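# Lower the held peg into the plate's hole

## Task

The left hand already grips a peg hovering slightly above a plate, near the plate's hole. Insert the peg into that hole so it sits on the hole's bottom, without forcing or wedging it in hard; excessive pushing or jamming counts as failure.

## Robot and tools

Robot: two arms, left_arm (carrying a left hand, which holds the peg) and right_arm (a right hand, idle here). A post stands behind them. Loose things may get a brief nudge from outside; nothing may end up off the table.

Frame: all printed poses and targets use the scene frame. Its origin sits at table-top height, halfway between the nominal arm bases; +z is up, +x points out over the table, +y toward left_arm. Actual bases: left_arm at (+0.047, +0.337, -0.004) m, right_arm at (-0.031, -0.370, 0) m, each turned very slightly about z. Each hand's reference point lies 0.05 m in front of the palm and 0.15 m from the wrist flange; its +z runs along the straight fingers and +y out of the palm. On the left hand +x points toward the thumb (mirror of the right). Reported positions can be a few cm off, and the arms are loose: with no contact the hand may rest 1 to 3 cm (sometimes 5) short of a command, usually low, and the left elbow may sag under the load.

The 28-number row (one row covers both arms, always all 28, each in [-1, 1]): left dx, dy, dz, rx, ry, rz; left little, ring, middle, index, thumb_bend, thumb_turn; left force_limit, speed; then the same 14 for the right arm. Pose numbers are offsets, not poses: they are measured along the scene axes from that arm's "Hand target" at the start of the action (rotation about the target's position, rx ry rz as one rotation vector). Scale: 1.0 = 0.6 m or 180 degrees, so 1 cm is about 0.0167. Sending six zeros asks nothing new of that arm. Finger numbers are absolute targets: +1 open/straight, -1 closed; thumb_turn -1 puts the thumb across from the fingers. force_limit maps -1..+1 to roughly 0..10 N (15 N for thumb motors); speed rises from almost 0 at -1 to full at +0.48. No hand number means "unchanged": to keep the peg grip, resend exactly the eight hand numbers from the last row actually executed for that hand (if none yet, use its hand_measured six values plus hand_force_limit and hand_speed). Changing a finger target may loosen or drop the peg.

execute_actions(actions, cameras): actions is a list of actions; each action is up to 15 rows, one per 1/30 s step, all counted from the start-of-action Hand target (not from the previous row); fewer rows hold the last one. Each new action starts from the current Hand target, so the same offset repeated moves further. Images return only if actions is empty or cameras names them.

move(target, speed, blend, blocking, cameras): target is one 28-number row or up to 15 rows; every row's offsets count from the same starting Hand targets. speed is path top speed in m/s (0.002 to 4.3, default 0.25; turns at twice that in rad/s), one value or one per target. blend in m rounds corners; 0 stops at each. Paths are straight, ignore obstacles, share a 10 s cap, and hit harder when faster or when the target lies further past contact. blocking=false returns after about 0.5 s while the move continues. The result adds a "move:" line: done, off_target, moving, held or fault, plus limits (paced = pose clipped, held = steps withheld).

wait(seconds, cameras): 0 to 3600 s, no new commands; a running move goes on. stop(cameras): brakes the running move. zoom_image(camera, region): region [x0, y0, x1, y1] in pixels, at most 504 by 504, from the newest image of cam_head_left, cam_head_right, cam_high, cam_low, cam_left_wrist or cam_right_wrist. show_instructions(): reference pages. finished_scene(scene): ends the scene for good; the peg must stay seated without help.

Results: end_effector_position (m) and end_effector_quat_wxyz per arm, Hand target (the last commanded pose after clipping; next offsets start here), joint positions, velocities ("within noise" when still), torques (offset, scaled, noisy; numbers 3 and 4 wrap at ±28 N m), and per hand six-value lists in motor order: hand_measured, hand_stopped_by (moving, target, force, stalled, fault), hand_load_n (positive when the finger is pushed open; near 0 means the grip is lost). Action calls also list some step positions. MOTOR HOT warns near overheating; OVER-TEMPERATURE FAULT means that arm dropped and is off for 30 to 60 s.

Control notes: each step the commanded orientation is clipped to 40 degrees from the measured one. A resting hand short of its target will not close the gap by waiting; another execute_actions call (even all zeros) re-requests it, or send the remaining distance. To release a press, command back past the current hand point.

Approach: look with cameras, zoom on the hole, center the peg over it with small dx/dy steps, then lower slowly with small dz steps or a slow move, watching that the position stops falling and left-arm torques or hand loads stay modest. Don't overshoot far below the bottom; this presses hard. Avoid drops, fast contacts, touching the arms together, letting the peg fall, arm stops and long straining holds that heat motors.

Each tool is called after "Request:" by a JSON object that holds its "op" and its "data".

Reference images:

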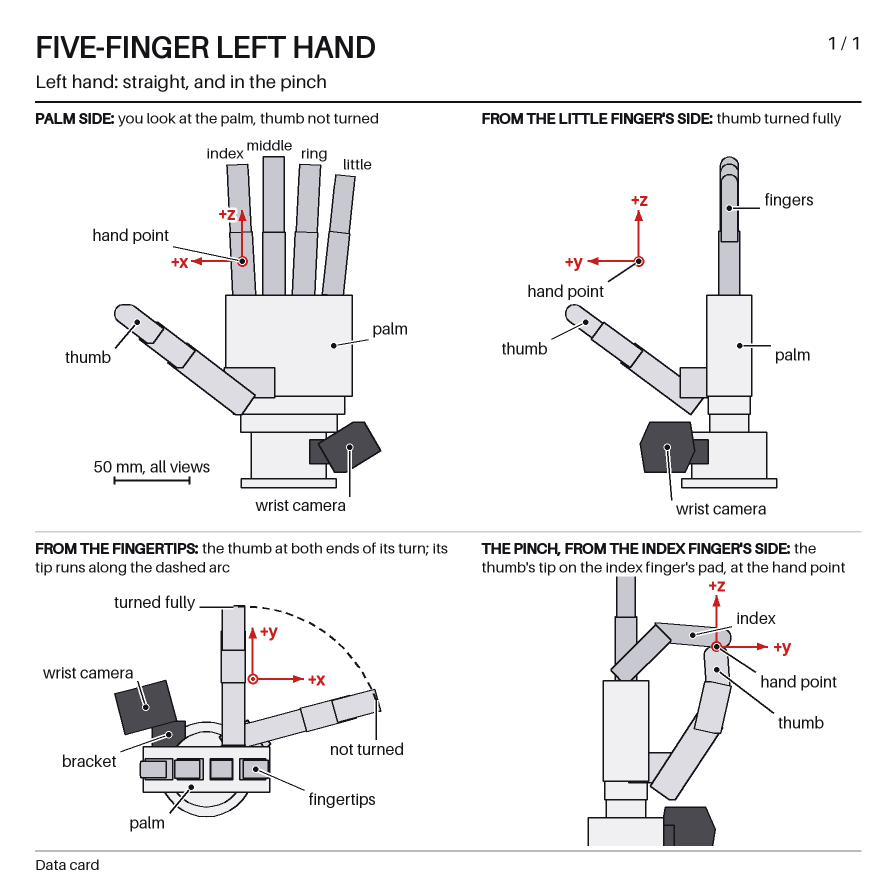

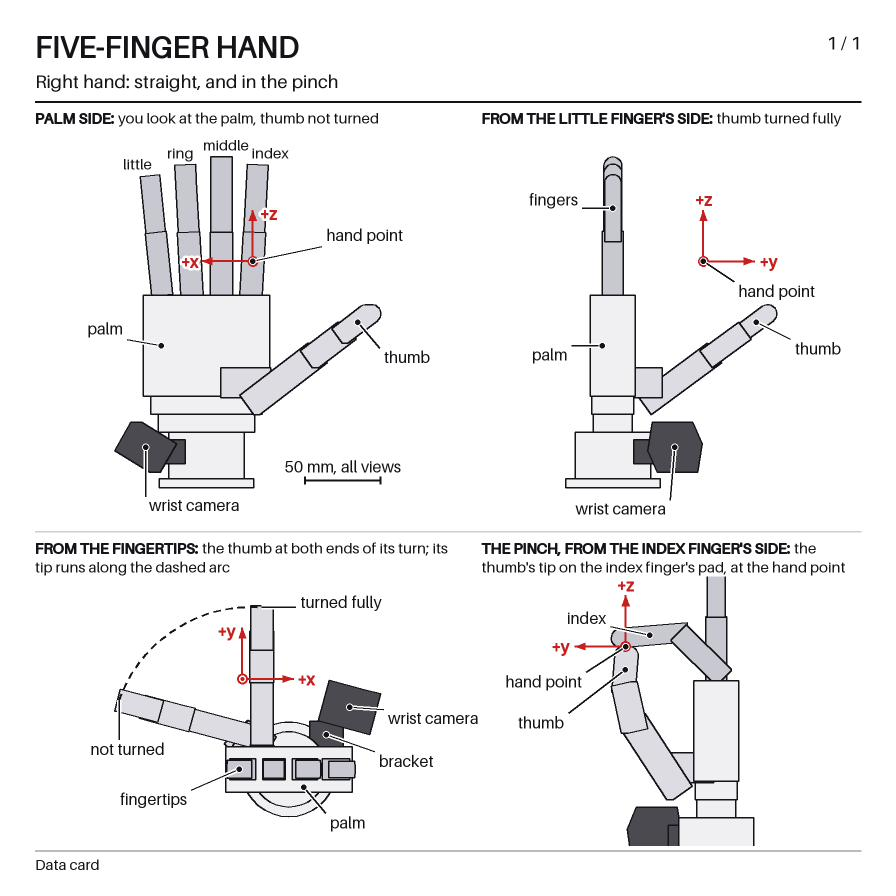

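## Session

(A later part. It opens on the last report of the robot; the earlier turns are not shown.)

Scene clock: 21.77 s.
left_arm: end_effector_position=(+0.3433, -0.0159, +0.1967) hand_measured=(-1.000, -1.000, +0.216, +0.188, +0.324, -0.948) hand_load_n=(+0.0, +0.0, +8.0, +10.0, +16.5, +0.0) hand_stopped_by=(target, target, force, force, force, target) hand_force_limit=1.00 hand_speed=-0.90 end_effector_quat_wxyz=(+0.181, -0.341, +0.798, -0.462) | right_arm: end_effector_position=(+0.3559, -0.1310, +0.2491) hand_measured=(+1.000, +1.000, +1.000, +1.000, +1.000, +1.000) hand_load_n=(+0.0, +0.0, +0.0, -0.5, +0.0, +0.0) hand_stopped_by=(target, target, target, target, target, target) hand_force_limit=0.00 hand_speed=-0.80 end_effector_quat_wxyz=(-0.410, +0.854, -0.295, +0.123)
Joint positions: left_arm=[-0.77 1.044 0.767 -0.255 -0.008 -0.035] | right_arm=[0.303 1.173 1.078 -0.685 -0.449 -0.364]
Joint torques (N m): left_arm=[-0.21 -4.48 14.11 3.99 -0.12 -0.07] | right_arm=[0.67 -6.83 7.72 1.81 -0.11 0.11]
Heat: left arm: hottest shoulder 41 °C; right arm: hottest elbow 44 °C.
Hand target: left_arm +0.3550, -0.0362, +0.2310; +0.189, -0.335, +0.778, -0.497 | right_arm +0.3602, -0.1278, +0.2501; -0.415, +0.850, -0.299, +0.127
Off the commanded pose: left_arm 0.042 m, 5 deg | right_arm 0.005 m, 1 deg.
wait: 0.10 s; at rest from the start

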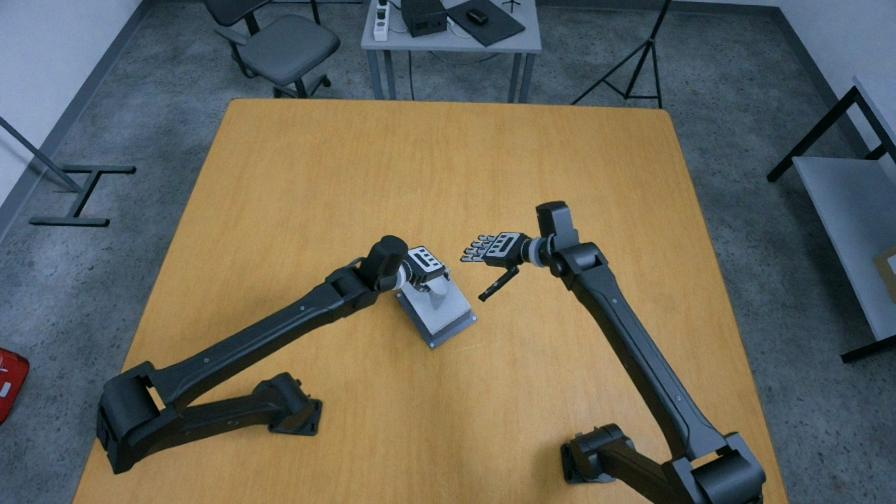

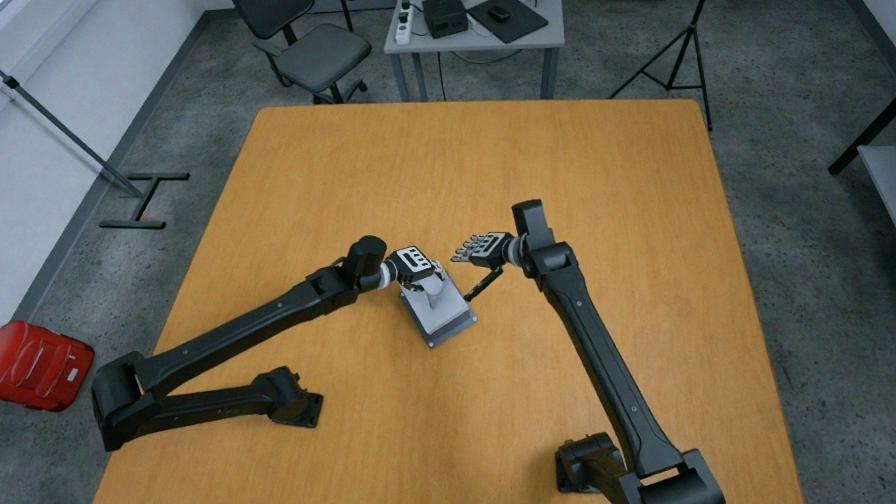

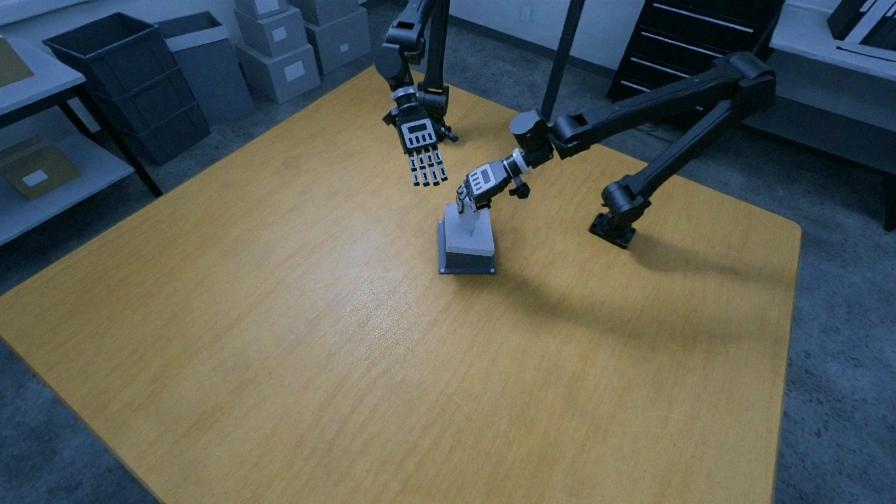

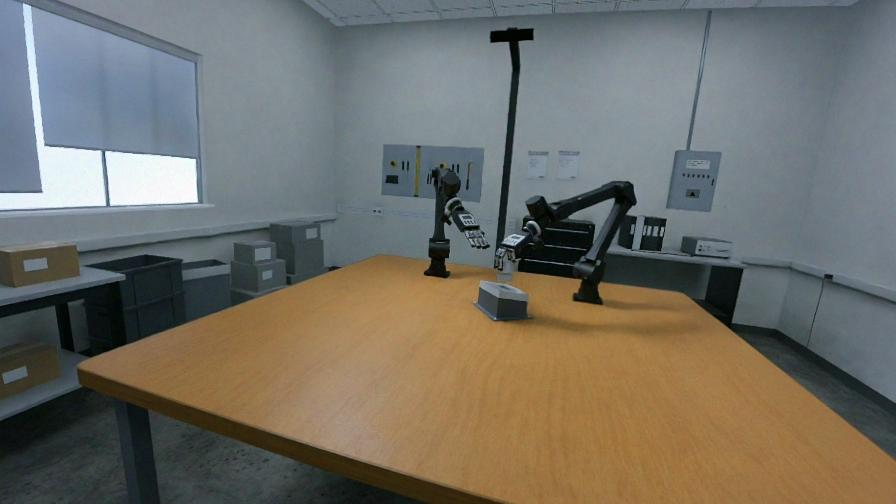

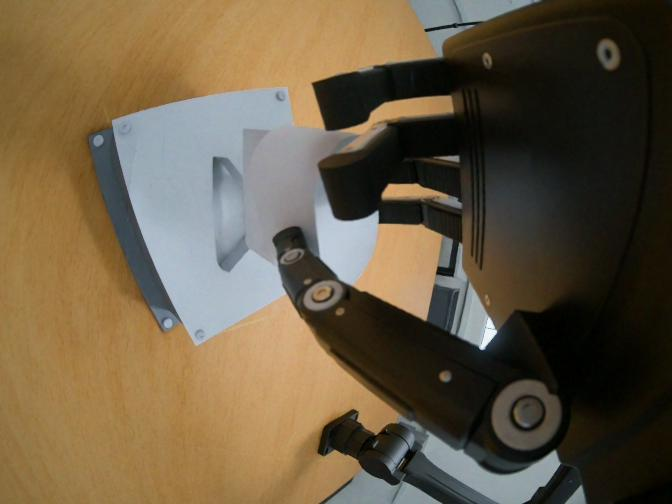

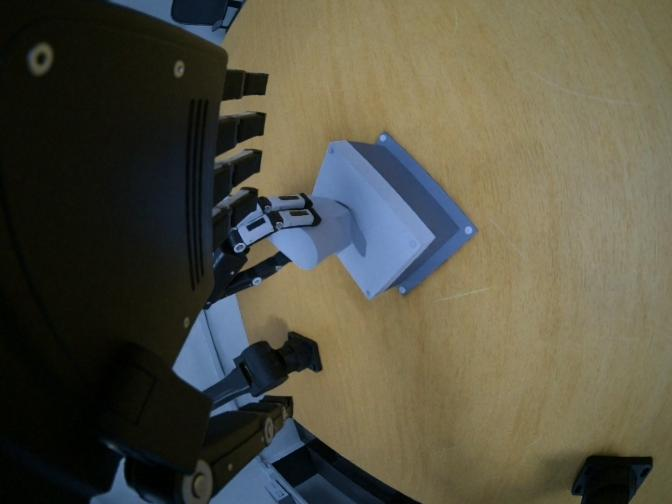

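Request:
{"op": "move", "data": {"target": [-0.0333,0,-0.02,0,0,-0.011,-1,-1,0.216,0.188,0.324,-0.948,1.0,-0.9,0,0,0,0,0,0,1,1,1,1,1,1,0,-0.8], "speed": 0.1, "cameras": ["cam_left_wrist","cam_right_wrist","cam_low","cam_high"]}}

Request:
{"op": "zoom_image", "data": {"camera": "cam_left_wrist", "region": [140, 80, 380, 330]}}

Request:
{"op": "zoom_image", "data": {"camera": "cam_right_wrist", "region": [310, 180, 390, 270]}}

Request:
{"op": "zoom_image", "data": {"camera": "cam_low", "region": [470, 240, 540, 325]}}

Scene clock: 34.47 s.
left_arm: end_effector_position=(+0.3344, -0.0286, +0.2036) hand_measured=(-1.000, -1.000, +0.216, +0.188, +0.324, -0.948) hand_load_n=(+0.0, +0.0, +8.0, +10.0, +16.5, +0.0) hand_stopped_by=(target, target, force, force, force, target) hand_force_limit=1.00 hand_speed=-0.90 end_effector_quat_wxyz=(+0.178, -0.325, +0.797, -0.477) | right_arm: end_effector_position=(+0.3559, -0.1310, +0.2491) hand_measured=(+1.000, +1.000, +1.000, +1.000, +1.000, +1.000) hand_load_n=(+0.0, +0.0, +0.0, +0.0, +0.0, +0.0) hand_stopped_by=(target, target, target, target, target, target) hand_force_limit=0.00 hand_speed=-0.80 end_effector_quat_wxyz=(-0.410, +0.854, -0.295, +0.123)
Joint positions: left_arm=[-0.803 1.04 0.767 -0.229 -0.008 -0.035] | right_arm=[0.303 1.173 1.078 -0.685 -0.449 -0.364]
Joint torques (N m): left_arm=[0.03 -5.71 9.99 4.03 0.03 -0.05] | right_arm=[0.67 -6.77 7.72 1.83 -0.11 0.11]
Heat: left arm: hottest shoulder 41 °C; right arm: hottest elbow 45 °C.
Hand target: left_arm +0.3350, -0.0361, +0.2190; +0.180, -0.322, +0.783, -0.500 | right_arm +0.3602, -0.1278, +0.2501; -0.415, +0.850, -0.299, +0.127
Off the commanded pose: left_arm 0.017 m, 3 deg | right_arm 0.005 m, 1 deg.
move: off_target (left_arm)
Images, in order (width x height): cam_high 896x504, cam_low 896x504, cam_left_wrist 672x504, cam_right_wrist 672x504.

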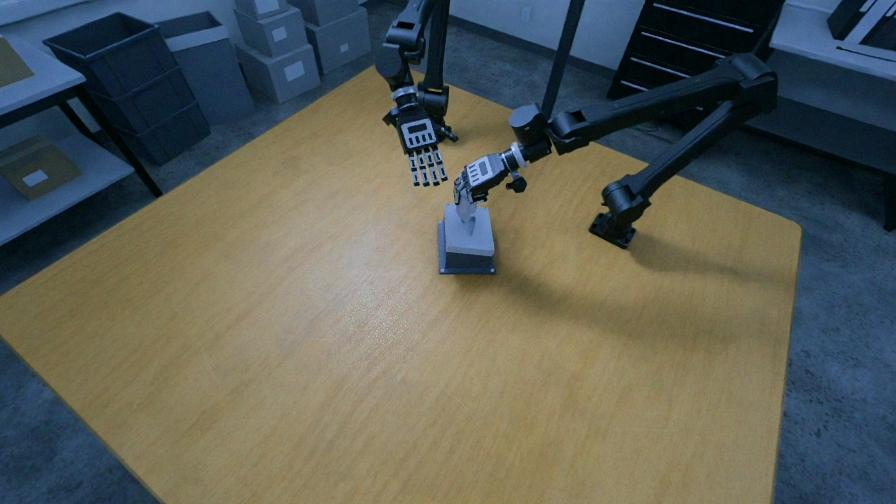

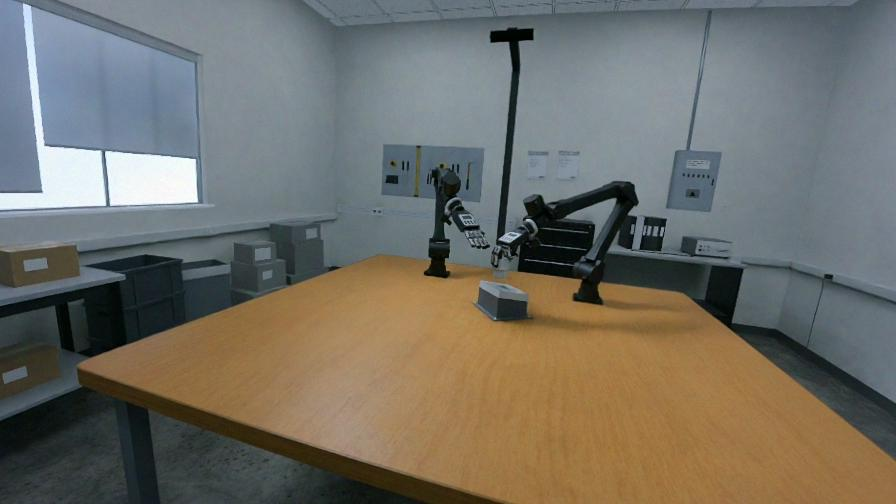

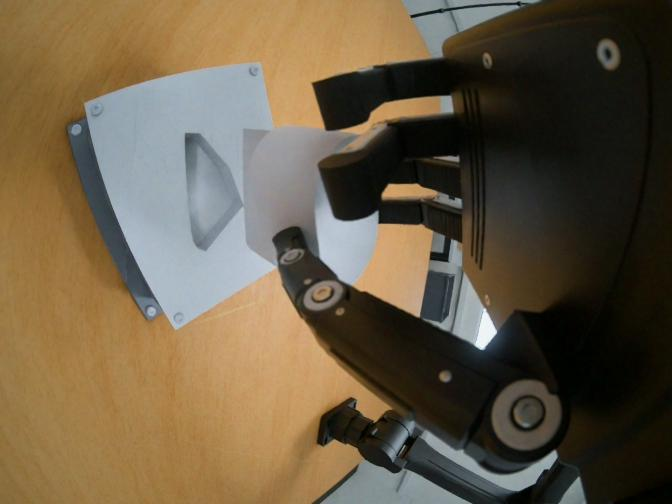

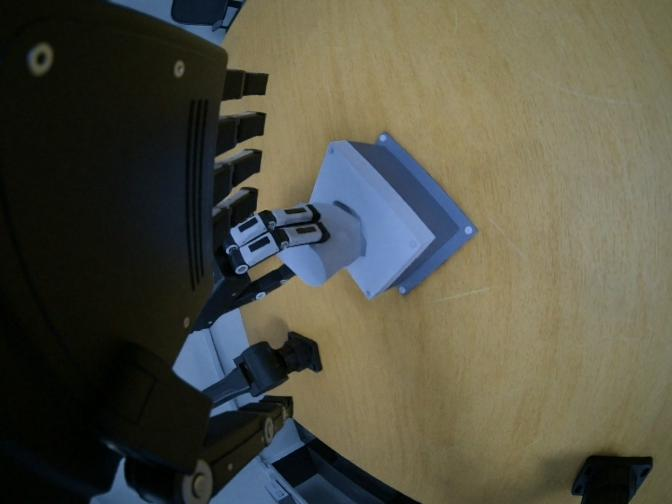

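Scaled by 2.016 from the camera's image (finer frame: 960x720).

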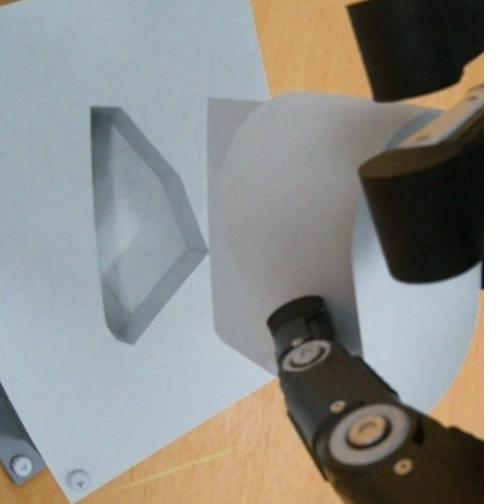

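Scaled by 5.600 from the camera's image (finer frame: 960x720).

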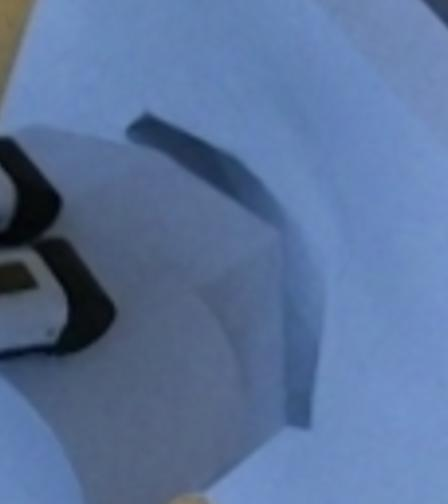

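Scaled by 5.929 from the camera's image (finer frame: 1280x720).

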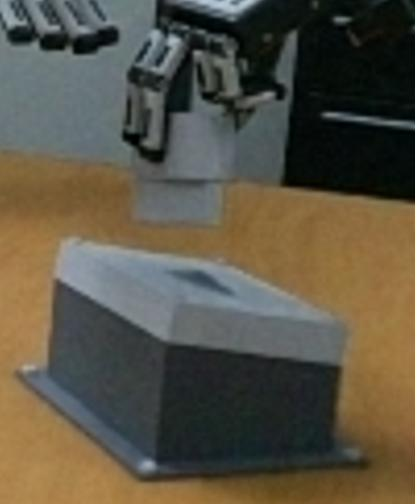

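Request:
{"op": "zoom_image", "data": {"camera": "cam_left_wrist", "region": [230, 110, 310, 190]}}

Request:
{"op": "zoom_image", "data": {"camera": "cam_left_wrist", "region": [230, 220, 310, 300]}}

Request:
{"op": "zoom_image", "data": {"camera": "cam_left_wrist", "region": [300, 120, 420, 300]}}

Request:
{"op": "zoom_image", "data": {"camera": "cam_low", "region": [485, 245, 525, 285]}}

Scaled by 6.300 from the camera's image (finer frame: 960x720).

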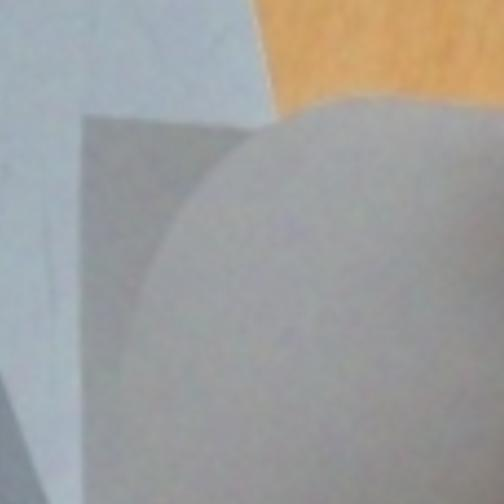

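Scaled by 6.300 from the camera's image (finer frame: 960x720).

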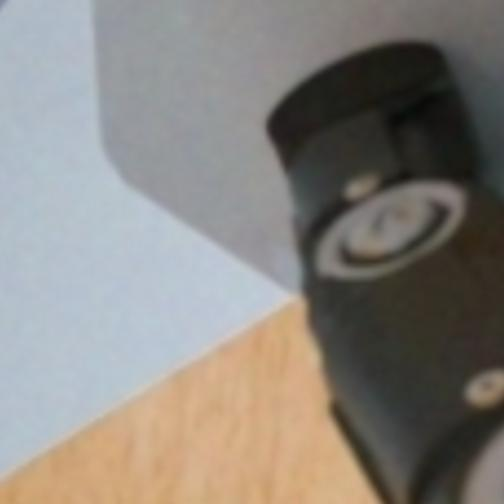

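Scaled by 2.800 from the camera's image (finer frame: 960x720).

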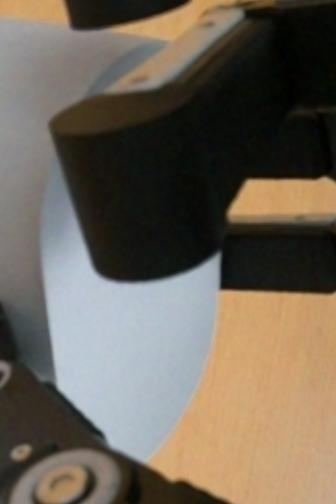

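Scaled by 12.600 from the camera's image (finer frame: 1280x720).

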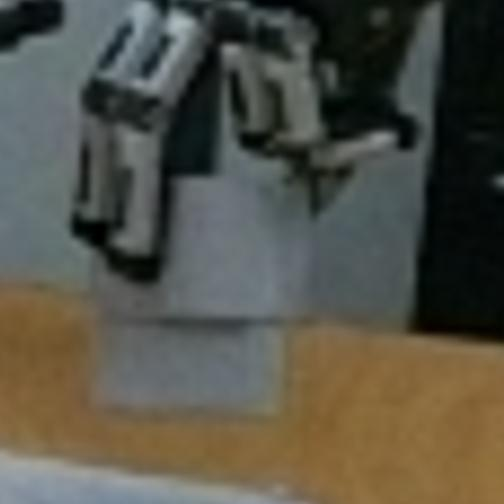

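Request:
{"op": "move", "data": {"target": [0,0,0,0,0,0,-1,-1,0.216,0.188,0.324,-0.948,1.0,-0.9,-0.0167,-0.1,-0.19,0.1763,-0.122,0.0273,1,1,1,1,1,1,0,-0.8], "speed": 0.2, "cameras": ["cam_right_wrist","cam_low"]}}

Request:
{"op": "zoom_image", "data": {"camera": "cam_right_wrist", "region": [200, 130, 440, 370]}}

Scene clock: 41.40 s.
left_arm: end_effector_position=(+0.3344, -0.0286, +0.2036) hand_measured=(-1.000, -1.000, +0.216, +0.188, +0.324, -0.948) hand_load_n=(+0.0, +0.0, +8.0, +10.0, +16.0, +0.0) hand_stopped_by=(target, target, force, force, force, target) hand_force_limit=1.00 hand_speed=-0.90 end_effector_quat_wxyz=(+0.178, -0.325, +0.797, -0.477) | right_arm: end_effector_position=(+0.3506, -0.1855, +0.1374) hand_measured=(+1.000, +1.000, +1.000, +1.000, +1.000, +1.000) hand_load_n=(-0.5, +0.0, +0.0, +0.0, +0.0, +0.0) hand_stopped_by=(target, target, target, target, target, target) hand_force_limit=0.00 hand_speed=-0.80 end_effector_quat_wxyz=(+0.681, -0.681, +0.198, -0.183)
Joint positions: left_arm=[-0.803 1.04 0.767 -0.229 -0.008 -0.035] | right_arm=[-0.043 1.39 0.413 0.967 -1.019 0.013]
Joint torques (N m): left_arm=[0.03 -5.77 9.96 4.04 0.03 -0.03] | right_arm=[-0.21 -5.07 4.4 1.89 -0.17 0.12]
Heat: left arm: hottest shoulder 41 °C; right arm: hottest elbow 45 °C.
Hand target: left_arm +0.3350, -0.0361, +0.2190; +0.180, -0.322, +0.783, -0.500 | right_arm +0.3500, -0.1877, +0.1361; +0.684, -0.677, +0.202, -0.181
Off the commanded pose: left_arm 0.017 m, 3 deg | right_arm 0.003 m, 1 deg.
move: done
Images, in order (width x height): cam_low 896x504, cam_right_wrist 672x504.

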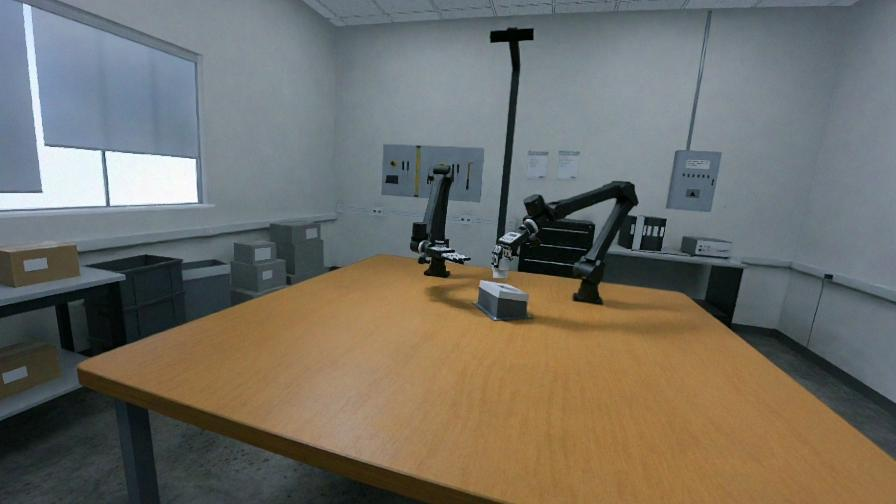

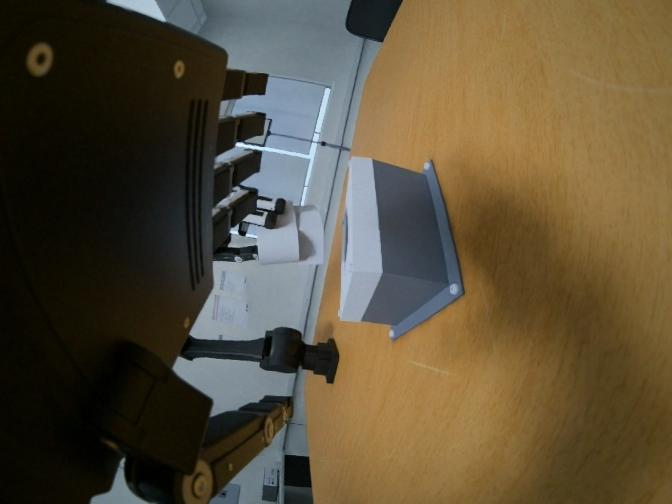

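Scaled by 2.100 from the camera's image (finer frame: 960x720).

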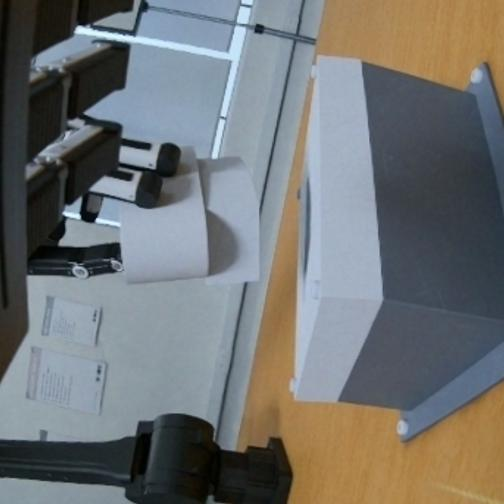

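Request:
{"op": "move", "data": {"target": [0,0,0,0,0.0637,0,-1,-1,0.216,0.188,0.324,-0.948,1.0,-0.9,0,0,0,0,0,0,1,1,1,1,1,1,0,-0.8], "speed": 0.1, "cameras": ["cam_left_wrist","cam_right_wrist","cam_low"]}}

Request:
{"op": "zoom_image", "data": {"camera": "cam_right_wrist", "region": [240, 150, 400, 310]}}

Request:
{"op": "zoom_image", "data": {"camera": "cam_low", "region": [480, 240, 540, 300]}}

Request:
{"op": "zoom_image", "data": {"camera": "cam_left_wrist", "region": [140, 80, 380, 330]}}

Scene clock: 47.73 s.
left_arm: end_effector_position=(+0.3206, -0.0256, +0.1888) hand_measured=(-1.000, -1.000, +0.216, +0.188, +0.324, -0.948) hand_load_n=(+0.0, +0.0, +8.0, +10.0, +16.0, +0.0) hand_stopped_by=(target, target, force, force, force, target) hand_force_limit=1.00 hand_speed=-0.90 end_effector_quat_wxyz=(+0.098, -0.365, +0.811, -0.446) | right_arm: end_effector_position=(+0.3505, -0.1855, +0.1373) hand_measured=(+1.000, +1.000, +1.000, +1.000, +1.000, +1.000) hand_load_n=(+0.0, +0.0, +0.0, +0.0, +0.0, +0.0) hand_stopped_by=(target, target, target, target, target, target) hand_force_limit=0.00 hand_speed=-0.80 end_effector_quat_wxyz=(+0.681, -0.680, +0.199, -0.182)
Joint positions: left_arm=[-0.758 1.077 0.8 -0.349 0.113 -0.125] | right_arm=[-0.043 1.39 0.413 0.967 -1.019 0.015]
Joint torques (N m): left_arm=[1.55 -4.72 15.02 1.68 0.35 -0.08] | right_arm=[-0.26 -5.01 4.37 1.98 -0.18 0.11]
Heat: left arm: hottest shoulder 41 °C; right arm: hottest elbow 44 °C.
Hand target: left_arm +0.3350, -0.0361, +0.2189; +0.101, -0.370, +0.798, -0.465 | right_arm +0.3500, -0.1877, +0.1361; +0.684, -0.677, +0.202, -0.181
Off the commanded pose: left_arm 0.035 m, 3 deg | right_arm 0.003 m, 1 deg.
move: off_target (left_arm)
Images, in order (width x height): cam_low 896x504, cam_left_wrist 672x504, cam_right_wrist 672x504.

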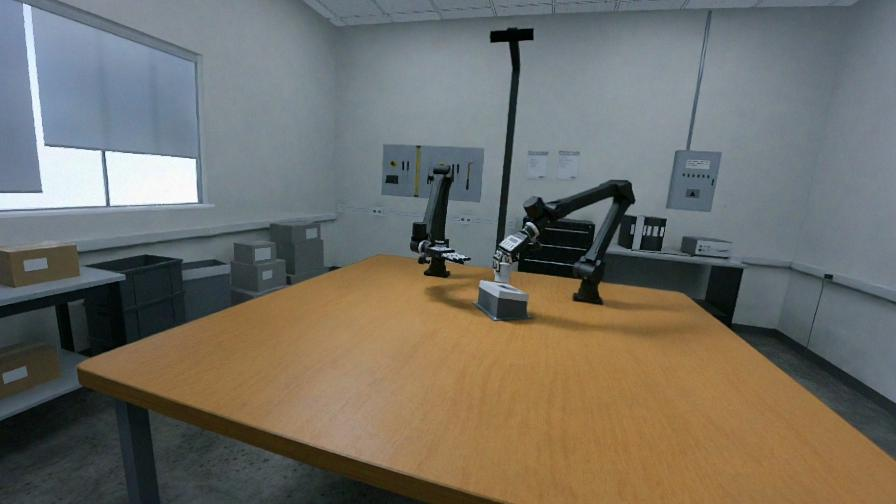

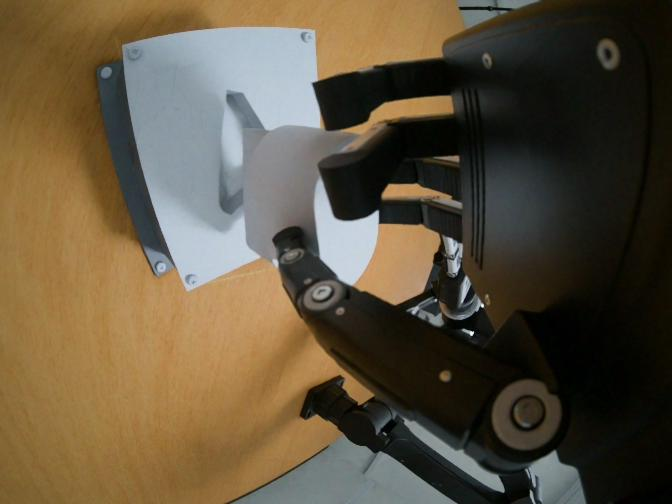

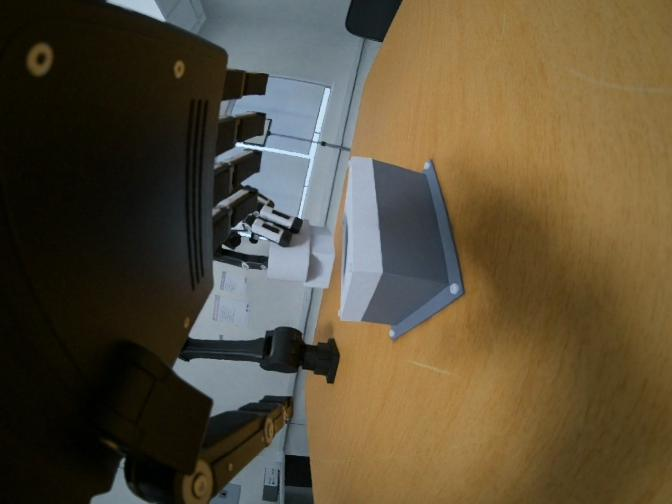

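Scaled by 3.150 from the camera's image (finer frame: 960x720).

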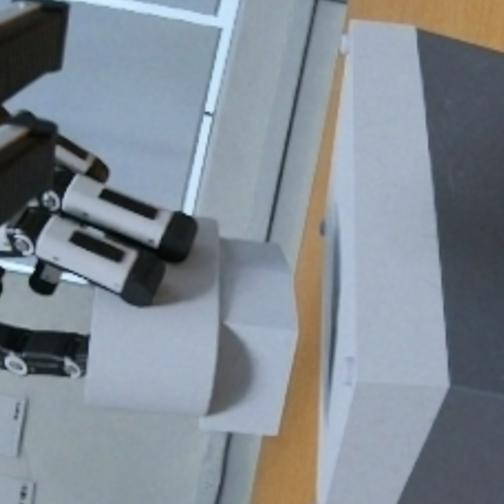

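Scaled by 8.400 from the camera's image (finer frame: 1280x720).

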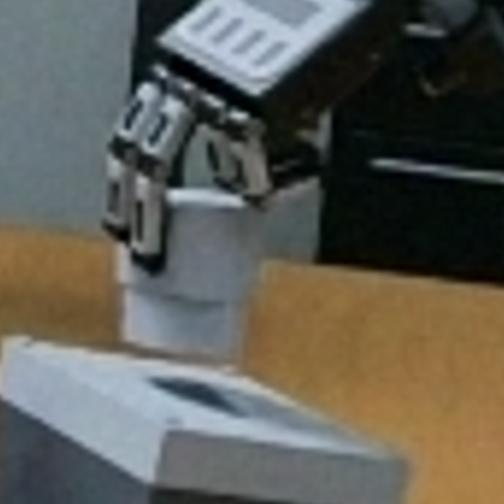

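Scaled by 2.016 from the camera's image (finer frame: 960x720).

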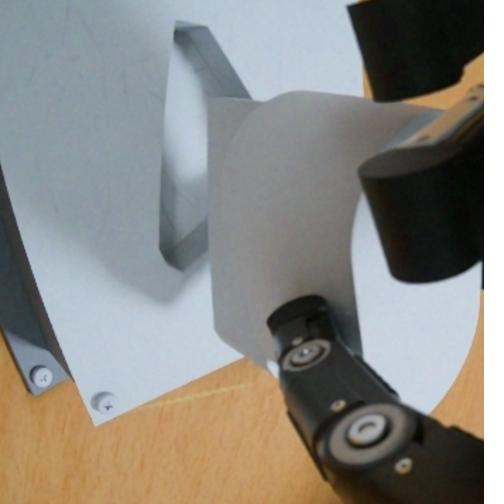

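Request:
{"op": "zoom_image", "data": {"camera": "cam_right_wrist", "region": [330, 240, 410, 340]}}

Request:
{"op": "zoom_image", "data": {"camera": "cam_right_wrist", "region": [260, 215, 350, 295]}}

Scaled by 5.040 from the camera's image (finer frame: 960x720).

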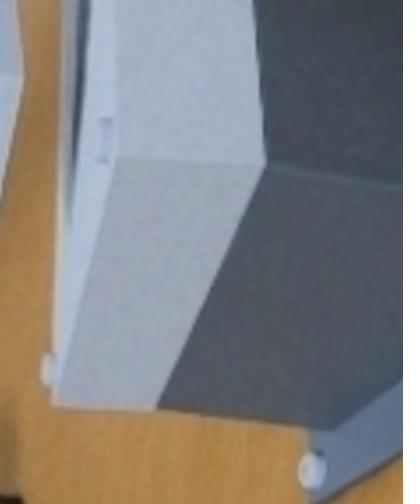

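Scaled by 5.600 from the camera's image (finer frame: 960x720).

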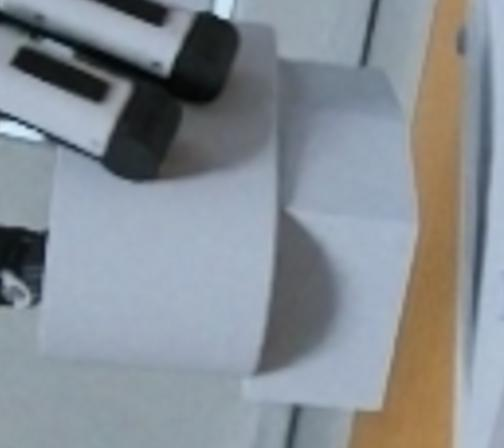

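Request:
{"op": "zoom_image", "data": {"camera": "cam_low", "region": [490, 255, 515, 290]}}

Request:
{"op": "zoom_image", "data": {"camera": "cam_low", "region": [470, 275, 535, 325]}}

Scaled by 14.400 from the camera's image (finer frame: 1280x720).

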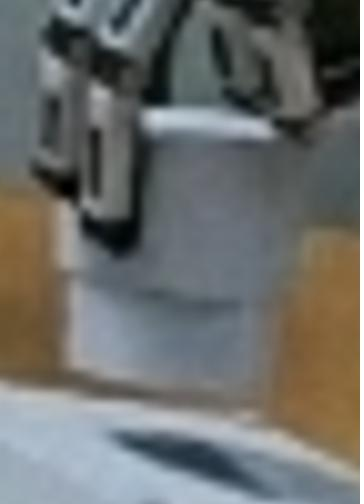

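Scaled by 7.754 from the camera's image (finer frame: 1280x720).

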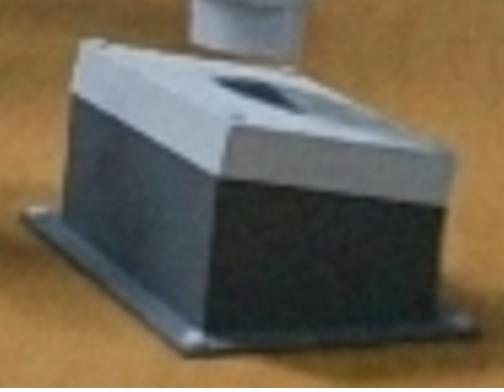

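Request:
{"op": "move", "data": {"target": [0.02,0.029,0.01,-0.0334,-0.0127,-0.027,-1,-1,0.216,0.188,0.324,-0.948,1.0,-0.9,0,0,0,0,0,0,1,1,1,1,1,1,0,-0.8], "speed": 0.1, "cameras": ["cam_left_wrist","cam_right_wrist","cam_low","cam_high"]}}

Request:
{"op": "zoom_image", "data": {"camera": "cam_right_wrist", "region": [260, 195, 380, 315]}}

Request:
{"op": "zoom_image", "data": {"camera": "cam_low", "region": [475, 250, 535, 310]}}

Request:
{"op": "zoom_image", "data": {"camera": "cam_left_wrist", "region": [140, 80, 380, 330]}}

Scene clock: 57.77 s.
left_arm: end_effector_position=(+0.3408, -0.0175, +0.2124) hand_measured=(-1.000, -1.000, +0.216, +0.188, +0.324, -0.948) hand_load_n=(+0.0, +0.0, +8.5, +10.0, +16.0, +0.0) hand_stopped_by=(target, target, force, force, force, target) hand_force_limit=1.00 hand_speed=-0.90 end_effector_quat_wxyz=(+0.066, -0.343, +0.793, -0.499) | right_arm: end_effector_position=(+0.3505, -0.1855, +0.1373) hand_measured=(+1.000, +1.000, +1.000, +1.000, +1.000, +1.000) hand_load_n=(-0.5, +0.0, +0.0, -0.5, +0.0, -0.5) hand_stopped_by=(target, target, target, target, target, target) hand_force_limit=0.00 hand_speed=-0.80 end_effector_quat_wxyz=(+0.681, -0.680, +0.199, -0.182)
Joint positions: left_arm=[-0.639 1.07 0.8 -0.275 0.31 -0.092] | right_arm=[-0.043 1.39 0.413 0.967 -1.019 0.015]
Joint torques (N m): left_arm=[1.14 -5.89 9.89 3.86 0.5 0.15] | right_arm=[-0.26 -5.01 4.38 1.98 -0.18 0.11]
Heat: left arm: hottest elbow 42 °C; right arm: hottest elbow 44 °C.
Hand target: left_arm +0.3471, -0.0187, +0.2249; +0.078, -0.332, +0.785, -0.518 | right_arm +0.3500, -0.1877, +0.1361; +0.684, -0.677, +0.202, -0.181
Off the commanded pose: left_arm 0.014 m, 3 deg | right_arm 0.003 m, 1 deg.
move: off_target (left_arm)
Images, in order (width x height): cam_high 896x504, cam_low 896x504, cam_left_wrist 672x504, cam_right_wrist 672x504.

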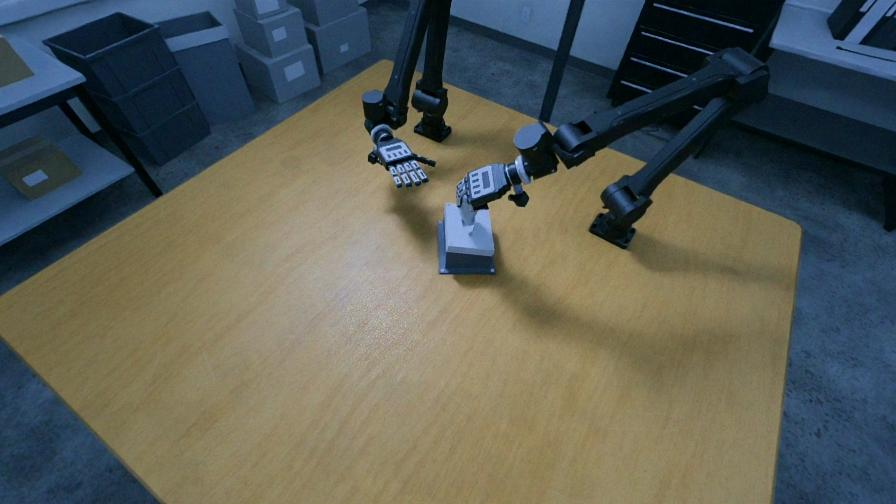

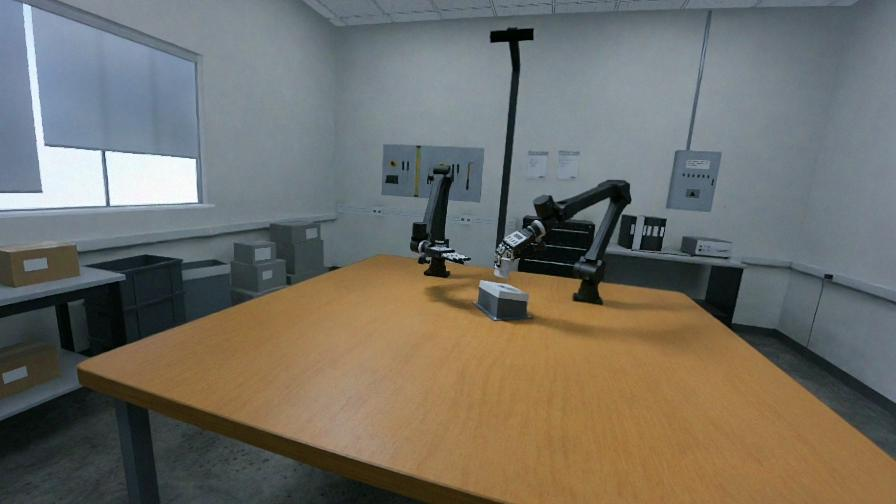

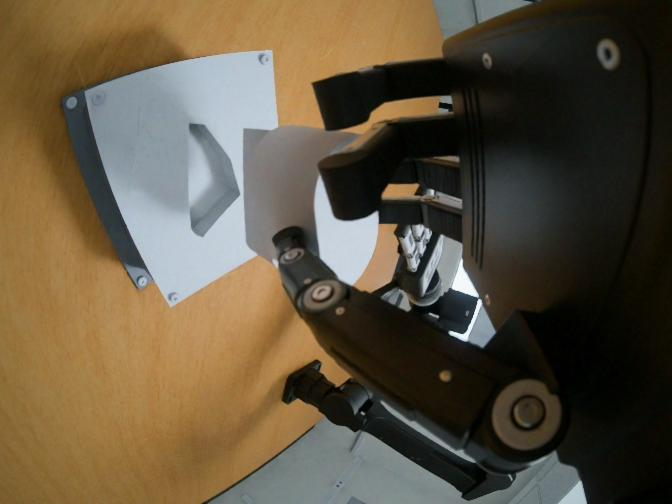

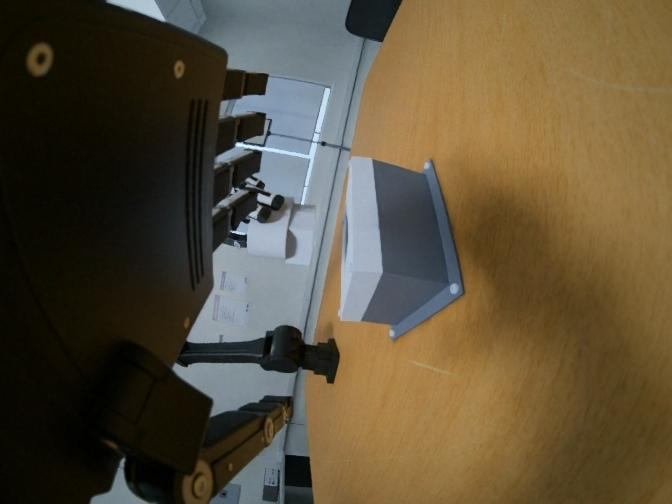

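Scaled by 4.200 from the camera's image (finer frame: 960x720).

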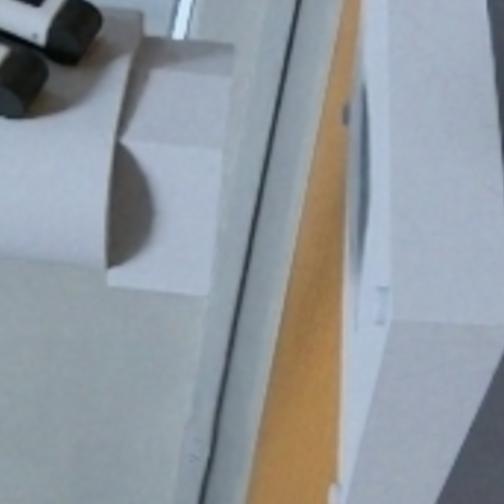

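Scaled by 8.400 from the camera's image (finer frame: 1280x720).

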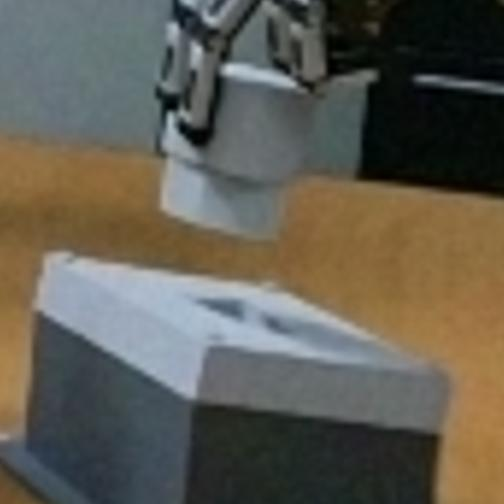

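Scaled by 2.016 from the camera's image (finer frame: 960x720).

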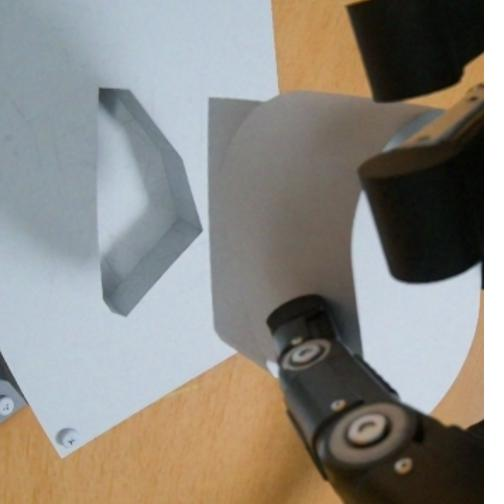

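Request:
{"op": "zoom_image", "data": {"camera": "cam_low", "region": [490, 252, 520, 282]}}

Request:
{"op": "zoom_image", "data": {"camera": "cam_low", "region": [475, 278, 533, 326]}}

Request:
{"op": "zoom_image", "data": {"camera": "cam_right_wrist", "region": [340, 150, 400, 210]}}

Request:
{"op": "zoom_image", "data": {"camera": "cam_right_wrist", "region": [330, 240, 400, 340]}}

Scaled by 16.800 from the camera's image (finer frame: 1280x720).

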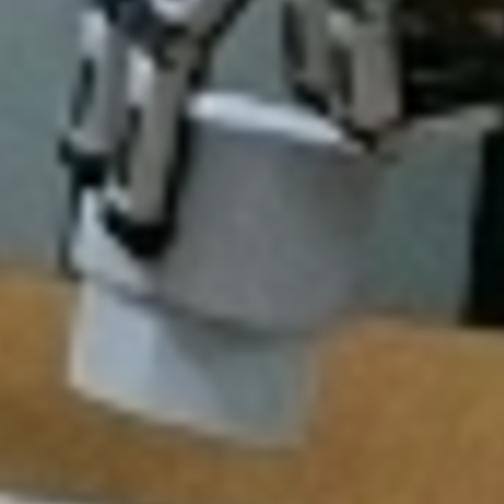

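Scaled by 8.690 from the camera's image (finer frame: 1280x720).

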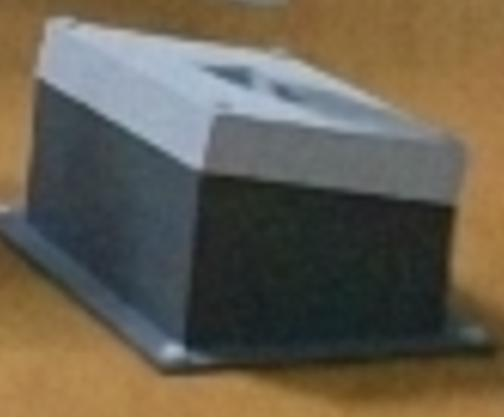

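Scaled by 8.400 from the camera's image (finer frame: 960x720).

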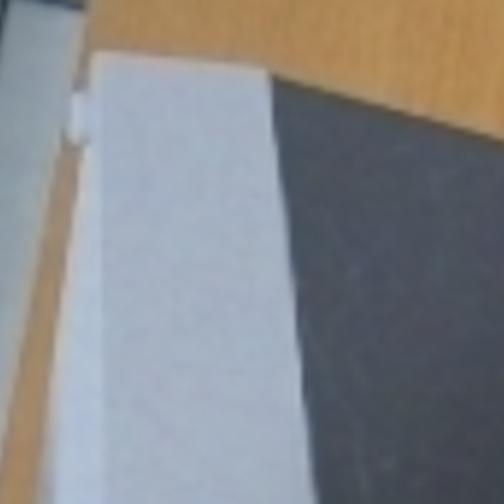

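Scaled by 5.040 from the camera's image (finer frame: 960x720).

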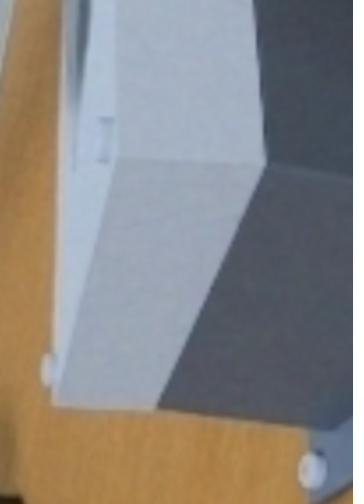

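Request:
{"op": "zoom_image", "data": {"camera": "cam_low", "region": [490, 275, 530, 300]}}

Request:
{"op": "zoom_image", "data": {"camera": "cam_high", "region": [440, 180, 500, 240]}}

Scaled by 12.600 from the camera's image (finer frame: 1280x720).

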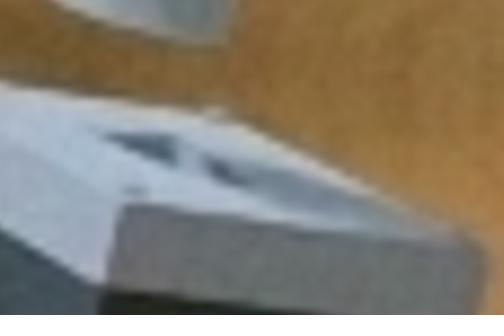

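Scaled by 8.400 from the camera's image (finer frame: 1280x720).

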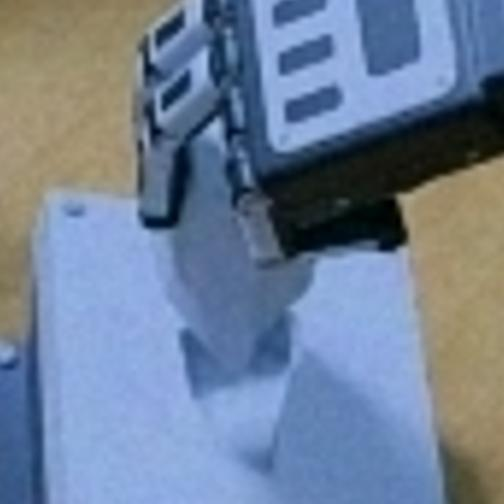

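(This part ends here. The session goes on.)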